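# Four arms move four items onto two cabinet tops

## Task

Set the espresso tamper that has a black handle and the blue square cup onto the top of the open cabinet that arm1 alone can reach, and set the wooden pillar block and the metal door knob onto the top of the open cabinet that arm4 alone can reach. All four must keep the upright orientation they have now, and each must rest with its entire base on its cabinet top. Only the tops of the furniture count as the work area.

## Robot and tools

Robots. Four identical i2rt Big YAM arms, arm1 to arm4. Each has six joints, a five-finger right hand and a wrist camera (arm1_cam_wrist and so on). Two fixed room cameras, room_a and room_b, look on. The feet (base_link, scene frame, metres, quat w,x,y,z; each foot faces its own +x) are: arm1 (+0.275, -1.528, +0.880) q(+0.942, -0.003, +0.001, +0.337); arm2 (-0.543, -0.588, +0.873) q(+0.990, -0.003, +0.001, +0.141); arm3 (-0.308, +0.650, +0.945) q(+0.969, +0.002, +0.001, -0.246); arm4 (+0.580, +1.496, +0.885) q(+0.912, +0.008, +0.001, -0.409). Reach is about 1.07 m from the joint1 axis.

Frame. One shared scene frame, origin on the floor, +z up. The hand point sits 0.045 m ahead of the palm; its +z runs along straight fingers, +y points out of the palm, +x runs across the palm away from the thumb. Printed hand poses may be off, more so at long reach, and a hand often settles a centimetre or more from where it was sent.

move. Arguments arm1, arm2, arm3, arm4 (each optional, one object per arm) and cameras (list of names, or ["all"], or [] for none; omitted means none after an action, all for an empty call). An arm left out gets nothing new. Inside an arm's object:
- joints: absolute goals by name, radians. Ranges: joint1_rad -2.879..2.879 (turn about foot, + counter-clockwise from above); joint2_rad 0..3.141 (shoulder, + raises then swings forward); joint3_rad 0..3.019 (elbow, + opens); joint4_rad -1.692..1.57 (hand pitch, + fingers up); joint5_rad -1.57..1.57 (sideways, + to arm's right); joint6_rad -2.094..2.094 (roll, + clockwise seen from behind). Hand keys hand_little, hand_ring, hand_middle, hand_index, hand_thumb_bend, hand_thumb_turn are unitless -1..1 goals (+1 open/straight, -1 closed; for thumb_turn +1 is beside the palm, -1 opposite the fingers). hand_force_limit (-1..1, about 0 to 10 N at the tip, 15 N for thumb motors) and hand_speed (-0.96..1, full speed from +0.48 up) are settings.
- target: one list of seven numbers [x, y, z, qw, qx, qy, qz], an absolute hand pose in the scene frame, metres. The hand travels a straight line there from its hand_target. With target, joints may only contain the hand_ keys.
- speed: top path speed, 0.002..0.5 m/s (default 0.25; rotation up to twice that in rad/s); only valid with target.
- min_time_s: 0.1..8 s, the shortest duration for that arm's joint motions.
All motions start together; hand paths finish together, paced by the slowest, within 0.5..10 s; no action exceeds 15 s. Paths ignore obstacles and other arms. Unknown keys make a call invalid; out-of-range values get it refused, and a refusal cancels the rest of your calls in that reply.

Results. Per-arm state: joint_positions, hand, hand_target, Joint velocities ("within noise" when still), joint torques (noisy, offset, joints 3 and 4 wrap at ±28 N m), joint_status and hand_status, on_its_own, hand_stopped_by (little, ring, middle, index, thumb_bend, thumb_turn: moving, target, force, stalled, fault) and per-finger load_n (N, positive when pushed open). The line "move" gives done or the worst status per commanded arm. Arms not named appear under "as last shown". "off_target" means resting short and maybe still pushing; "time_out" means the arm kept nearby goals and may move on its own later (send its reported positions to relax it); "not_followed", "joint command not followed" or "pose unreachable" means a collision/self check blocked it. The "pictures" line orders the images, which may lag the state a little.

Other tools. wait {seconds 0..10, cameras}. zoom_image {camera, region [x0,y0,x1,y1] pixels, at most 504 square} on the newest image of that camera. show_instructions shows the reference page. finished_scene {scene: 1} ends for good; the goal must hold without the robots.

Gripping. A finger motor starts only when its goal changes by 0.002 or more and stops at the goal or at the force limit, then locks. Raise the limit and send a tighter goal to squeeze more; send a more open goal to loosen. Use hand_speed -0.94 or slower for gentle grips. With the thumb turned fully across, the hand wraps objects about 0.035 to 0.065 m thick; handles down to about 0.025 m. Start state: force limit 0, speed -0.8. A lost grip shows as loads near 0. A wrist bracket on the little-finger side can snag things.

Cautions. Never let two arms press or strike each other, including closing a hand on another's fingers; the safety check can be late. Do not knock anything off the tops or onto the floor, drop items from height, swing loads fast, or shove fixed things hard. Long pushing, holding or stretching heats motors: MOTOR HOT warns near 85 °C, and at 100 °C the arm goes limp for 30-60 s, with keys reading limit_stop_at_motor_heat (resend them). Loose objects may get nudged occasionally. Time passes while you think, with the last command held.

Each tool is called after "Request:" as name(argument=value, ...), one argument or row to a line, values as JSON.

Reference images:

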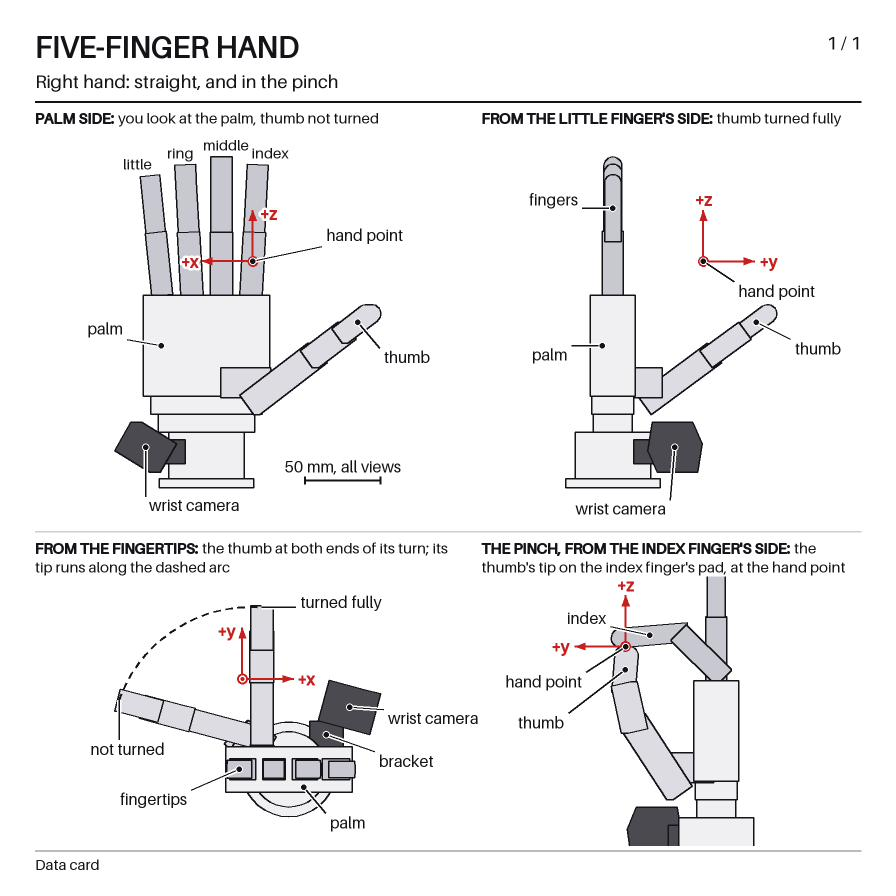

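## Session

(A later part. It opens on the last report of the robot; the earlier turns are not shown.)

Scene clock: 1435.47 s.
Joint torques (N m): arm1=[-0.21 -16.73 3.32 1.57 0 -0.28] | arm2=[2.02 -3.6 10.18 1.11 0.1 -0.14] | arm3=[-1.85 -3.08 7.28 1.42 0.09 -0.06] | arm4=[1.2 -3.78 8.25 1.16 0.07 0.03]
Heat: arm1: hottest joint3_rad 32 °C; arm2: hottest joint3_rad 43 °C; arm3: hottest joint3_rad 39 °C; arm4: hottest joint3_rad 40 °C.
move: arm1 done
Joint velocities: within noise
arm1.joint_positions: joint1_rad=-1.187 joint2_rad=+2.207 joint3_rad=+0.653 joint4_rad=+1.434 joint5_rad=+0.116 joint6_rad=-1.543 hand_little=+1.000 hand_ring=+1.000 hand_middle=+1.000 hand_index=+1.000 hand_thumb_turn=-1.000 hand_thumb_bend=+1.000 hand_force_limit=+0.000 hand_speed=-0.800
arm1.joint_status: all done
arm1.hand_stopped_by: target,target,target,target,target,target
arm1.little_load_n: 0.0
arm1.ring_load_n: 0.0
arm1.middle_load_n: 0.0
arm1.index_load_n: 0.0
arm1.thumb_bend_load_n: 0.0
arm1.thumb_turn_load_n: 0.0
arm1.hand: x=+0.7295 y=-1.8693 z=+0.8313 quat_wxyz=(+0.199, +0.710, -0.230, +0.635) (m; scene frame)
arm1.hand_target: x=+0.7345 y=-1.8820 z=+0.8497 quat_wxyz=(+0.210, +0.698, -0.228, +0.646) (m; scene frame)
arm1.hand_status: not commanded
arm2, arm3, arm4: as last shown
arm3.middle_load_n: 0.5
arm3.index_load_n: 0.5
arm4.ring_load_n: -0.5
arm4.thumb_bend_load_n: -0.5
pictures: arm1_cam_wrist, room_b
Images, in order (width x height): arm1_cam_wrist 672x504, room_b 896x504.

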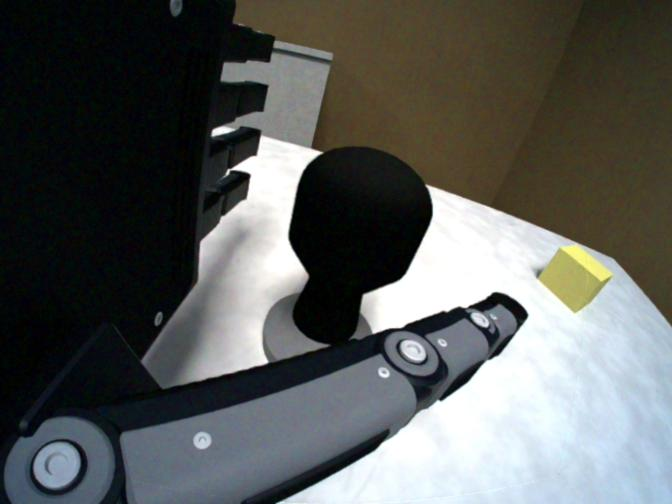

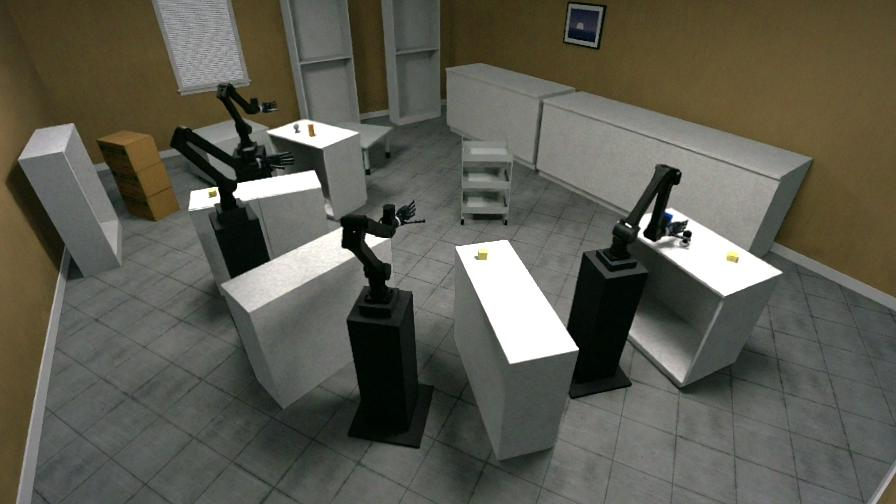

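Request:
move(
  arm1={"target": [0.613, -1.793, 0.868, 0.2098, 0.6984, -0.2269, 0.6456], "speed": 0.1},
  cameras=["arm1_cam_wrist"],
)

Scene clock: 1440.23 s.
Joint torques (N m): arm1=[1.96 -11.28 -0.25 2.63 0.21 0] | arm2=[2.02 -3.6 10.17 1.13 0.11 -0.14] | arm3=[-2.2 -3.14 7.23 1.39 0.09 -0.09] | arm4=[1.26 -3.78 8.24 1.14 0.07 0.03]
Heat: arm1: hottest joint2_rad 31 °C; arm2: hottest joint3_rad 43 °C; arm3: hottest joint3_rad 39 °C; arm4: hottest joint3_rad 40 °C.
move: arm1 off_target
Joint velocities: within noise
arm1.joint_positions: joint1_rad=-1.159 joint2_rad=+2.033 joint3_rad=+0.264 joint4_rad=+1.546 joint5_rad=+0.189 joint6_rad=-1.537 hand_little=+1.000 hand_ring=+1.000 hand_middle=+1.000 hand_index=+1.000 hand_thumb_turn=-1.000 hand_thumb_bend=+1.000 hand_force_limit=+0.000 hand_speed=-0.800
arm1.joint_status: not commanded
arm1.hand_stopped_by: target,target,target,target,target,target
arm1.little_load_n: 0.0
arm1.ring_load_n: 0.0
arm1.middle_load_n: 0.0
arm1.index_load_n: 0.0
arm1.thumb_bend_load_n: -0.5
arm1.thumb_turn_load_n: 0.5
arm1.hand: x=+0.6031 y=-1.8020 z=+0.8579 quat_wxyz=(+0.209, +0.738, -0.250, +0.591) (m; scene frame)
arm1.hand_target: x=+0.6101 y=-1.7981 z=+0.8701 quat_wxyz=(+0.203, +0.725, -0.249, +0.609) (m; scene frame)
arm1.hand_status: off_target (0.017 m and 8.1 deg from the pose sent, 0.144 m and 2.3 deg at the start; a joint's target at an end of its range on 42 of 61 steps)
arm2.joint_positions: joint1_rad=+0.001 joint2_rad=+0.943 joint3_rad=+0.327 joint4_rad=+0.509 joint5_rad=+0.217 joint6_rad=-1.543 hand_little=+1.000 hand_ring=+1.000 hand_middle=+1.000 hand_index=+1.000 hand_thumb_turn=-1.000 hand_thumb_bend=+1.000 hand_force_limit=+0.000 hand_speed=-0.600
arm2.joint_status: not commanded
arm2.hand_stopped_by: target,target,target,target,target,target
arm2.little_load_n: 0.0
arm2.ring_load_n: 0.5
arm2.middle_load_n: 0.0
arm2.index_load_n: 0.0
arm2.thumb_bend_load_n: 0.0
arm2.thumb_turn_load_n: 0.0
arm2.hand: x=-0.1185 y=-0.5671 z=+1.0693 quat_wxyz=(-0.021, +0.743, +0.025, +0.668) (m; scene frame)
arm2.hand_target: x=-0.1053 y=-0.5594 z=+1.0960 quat_wxyz=(-0.024, +0.730, +0.027, +0.683) (m; scene frame)
arm2.hand_status: not commanded
arm3.joint_positions: joint1_rad=+0.309 joint2_rad=+1.023 joint3_rad=+0.169 joint4_rad=+0.773 joint5_rad=+0.279 joint6_rad=-1.546 hand_little=+1.000 hand_ring=+0.800 hand_middle=+0.800 hand_index=+0.800 hand_thumb_turn=-1.000 hand_thumb_bend=+1.000 hand_force_limit=+0.000 hand_speed=-0.600
arm3.joint_status: not commanded
arm3.hand_stopped_by: target,target,target,target,target,target
arm3.little_load_n: 0.0
arm3.ring_load_n: 0.0
arm3.middle_load_n: 0.0
arm3.index_load_n: 0.0
arm3.thumb_bend_load_n: 0.0
arm3.thumb_turn_load_n: 0.5
arm3.hand: x=+0.0401 y=+0.4702 z=+1.0928 quat_wxyz=(+0.155, +0.714, -0.172, +0.660) (m; scene frame)
arm3.hand_target: x=+0.0464 y=+0.4701 z=+1.0975 quat_wxyz=(+0.156, +0.714, -0.169, +0.661) (m; scene frame)
arm3.hand_status: not commanded
arm4.joint_positions: joint1_rad=+1.148 joint2_rad=+1.093 joint3_rad=+0.342 joint4_rad=+0.636 joint5_rad=+0.221 joint6_rad=-1.569 hand_little=+1.000 hand_ring=+1.000 hand_middle=+1.000 hand_index=+1.000 hand_thumb_turn=-1.000 hand_thumb_bend=+1.000 hand_force_limit=+0.000 hand_speed=-0.600
arm4.joint_status: not commanded
arm4.hand_stopped_by: target,target,target,target,target,target
arm4.little_load_n: 0.0
arm4.ring_load_n: 0.0
arm4.middle_load_n: 0.0
arm4.index_load_n: 0.0
arm4.thumb_bend_load_n: 0.0
arm4.thumb_turn_load_n: 0.0
arm4.hand: x=+1.0224 y=+1.5256 z=+1.0658 quat_wxyz=(-0.025, +0.743, +0.035, +0.668) (m; scene frame)
arm4.hand_target: x=+1.0310 y=+1.5310 z=+1.0780 quat_wxyz=(-0.029, +0.737, +0.033, +0.674) (m; scene frame)
arm4.hand_status: not commanded
pictures: arm1_cam_wrist
Images, in order (width x height): arm1_cam_wrist 672x504.

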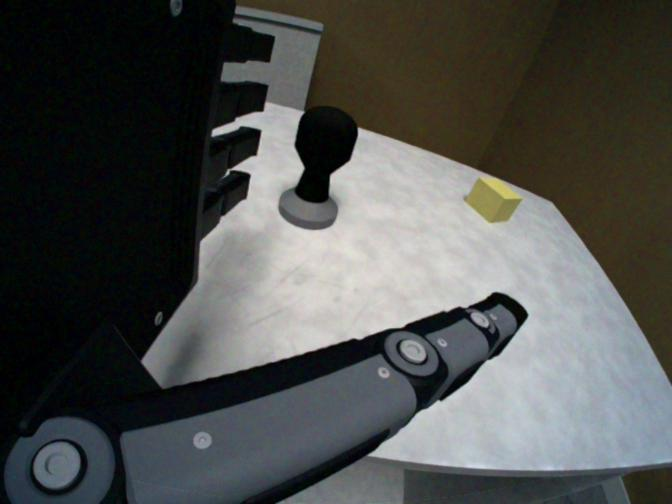

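Clear. Raise and turn to see both objects.

Request:
move(
  arm1={"target": [0.62, -1.79, 1.06, 0.2088, 0.7012, -0.2278, 0.6425], "speed": 0.2},
  cameras=["arm1_cam_wrist", "room_a", "room_b"],
)

Request:
zoom_image(
  camera="room_b",
  region=[610, 170, 780, 290],
)

Request:
zoom_image(
  camera="room_b",
  region=[240, 90, 400, 200],
)

Scene clock: 1445.80 s.
Joint torques (N m): arm1=[2.08 -3.25 11.69 1.43 0.2 -0.32] | arm2=[2.02 -3.6 10.15 1.13 0.1 -0.14] | arm3=[-2.02 -2.73 7.34 1.29 0.1 -0.05] | arm4=[1.2 -3.72 8.25 1.16 0.07 0.03]
Heat: arm1: hottest joint2_rad 31 °C; arm2: hottest joint3_rad 43 °C; arm3: hottest joint3_rad 39 °C; arm4: hottest joint3_rad 40 °C.
move: arm1 off_target
Joint velocities: within noise
arm1.joint_positions: joint1_rad=-1.129 joint2_rad=+1.058 joint3_rad=+0.261 joint4_rad=+0.677 joint5_rad=+0.198 joint6_rad=-1.537 hand_little=+1.000 hand_ring=+1.000 hand_middle=+1.000 hand_index=+1.000 hand_thumb_turn=-1.000 hand_thumb_bend=+1.000 hand_force_limit=+0.000 hand_speed=-0.800
arm1.joint_status: not commanded
arm1.hand_stopped_by: target,target,target,target,target,target
arm1.little_load_n: 0.0
arm1.ring_load_n: 0.0
arm1.middle_load_n: 0.0
arm1.index_load_n: 0.0
arm1.thumb_bend_load_n: 0.0
arm1.thumb_turn_load_n: 0.0
arm1.hand: x=+0.6041 y=-1.7892 z=+1.0393 quat_wxyz=(+0.208, +0.707, -0.238, +0.632) (m; scene frame)
arm1.hand_target: x=+0.6207 y=-1.7902 z=+1.0585 quat_wxyz=(+0.209, +0.701, -0.227, +0.643) (m; scene frame)
arm1.hand_status: off_target (0.026 m and 1.8 deg from the pose sent, 0.203 m and 7.7 deg at the start)
arm2, arm3, arm4: as last shown
arm2.ring_load_n: -0.5
arm3.middle_load_n: 0.5
pictures: arm1_cam_wrist, room_a, room_b
Images, in order (width x height): arm1_cam_wrist 672x504, room_a 896x504, room_b 896x504.

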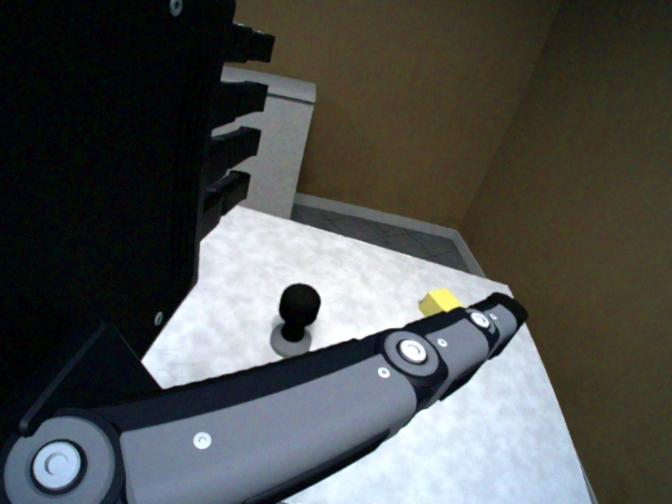

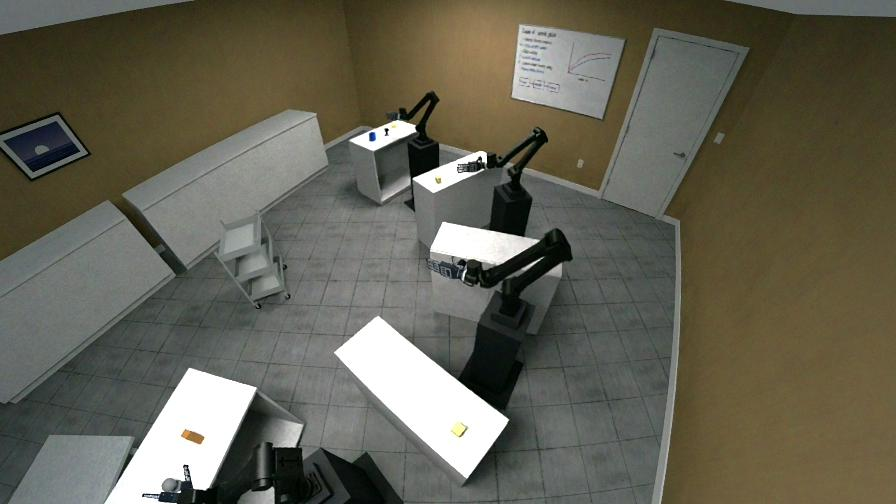

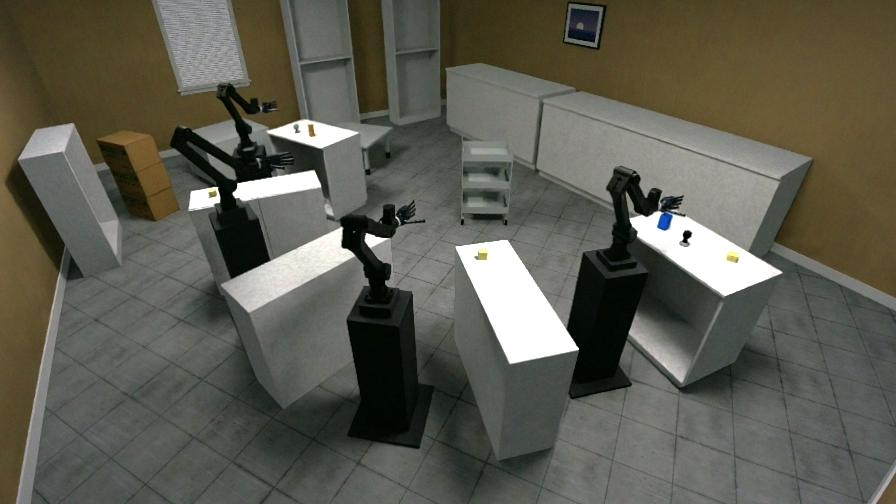

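Scaled by 2.965 from the camera's 896x504 image, which has a finer 1280x720 frame.

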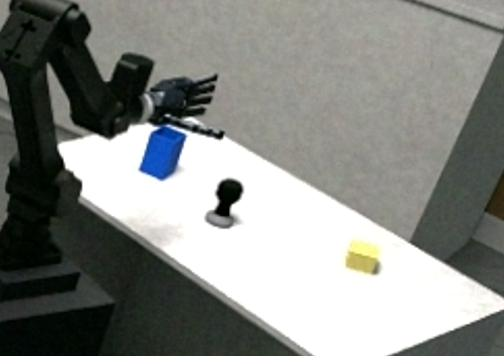

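Scaled by 3.150 from the camera's 896x504 image, which has a finer 1280x720 frame.

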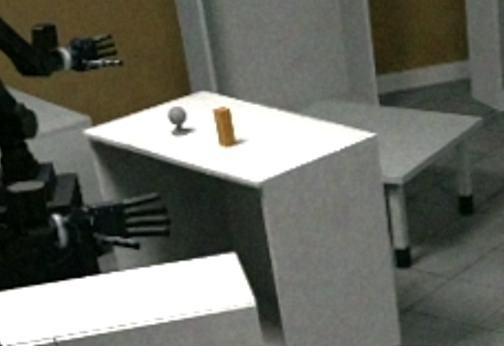

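Request:
finished_scene(
  scene=1,
)

The scene is finished: the task was done.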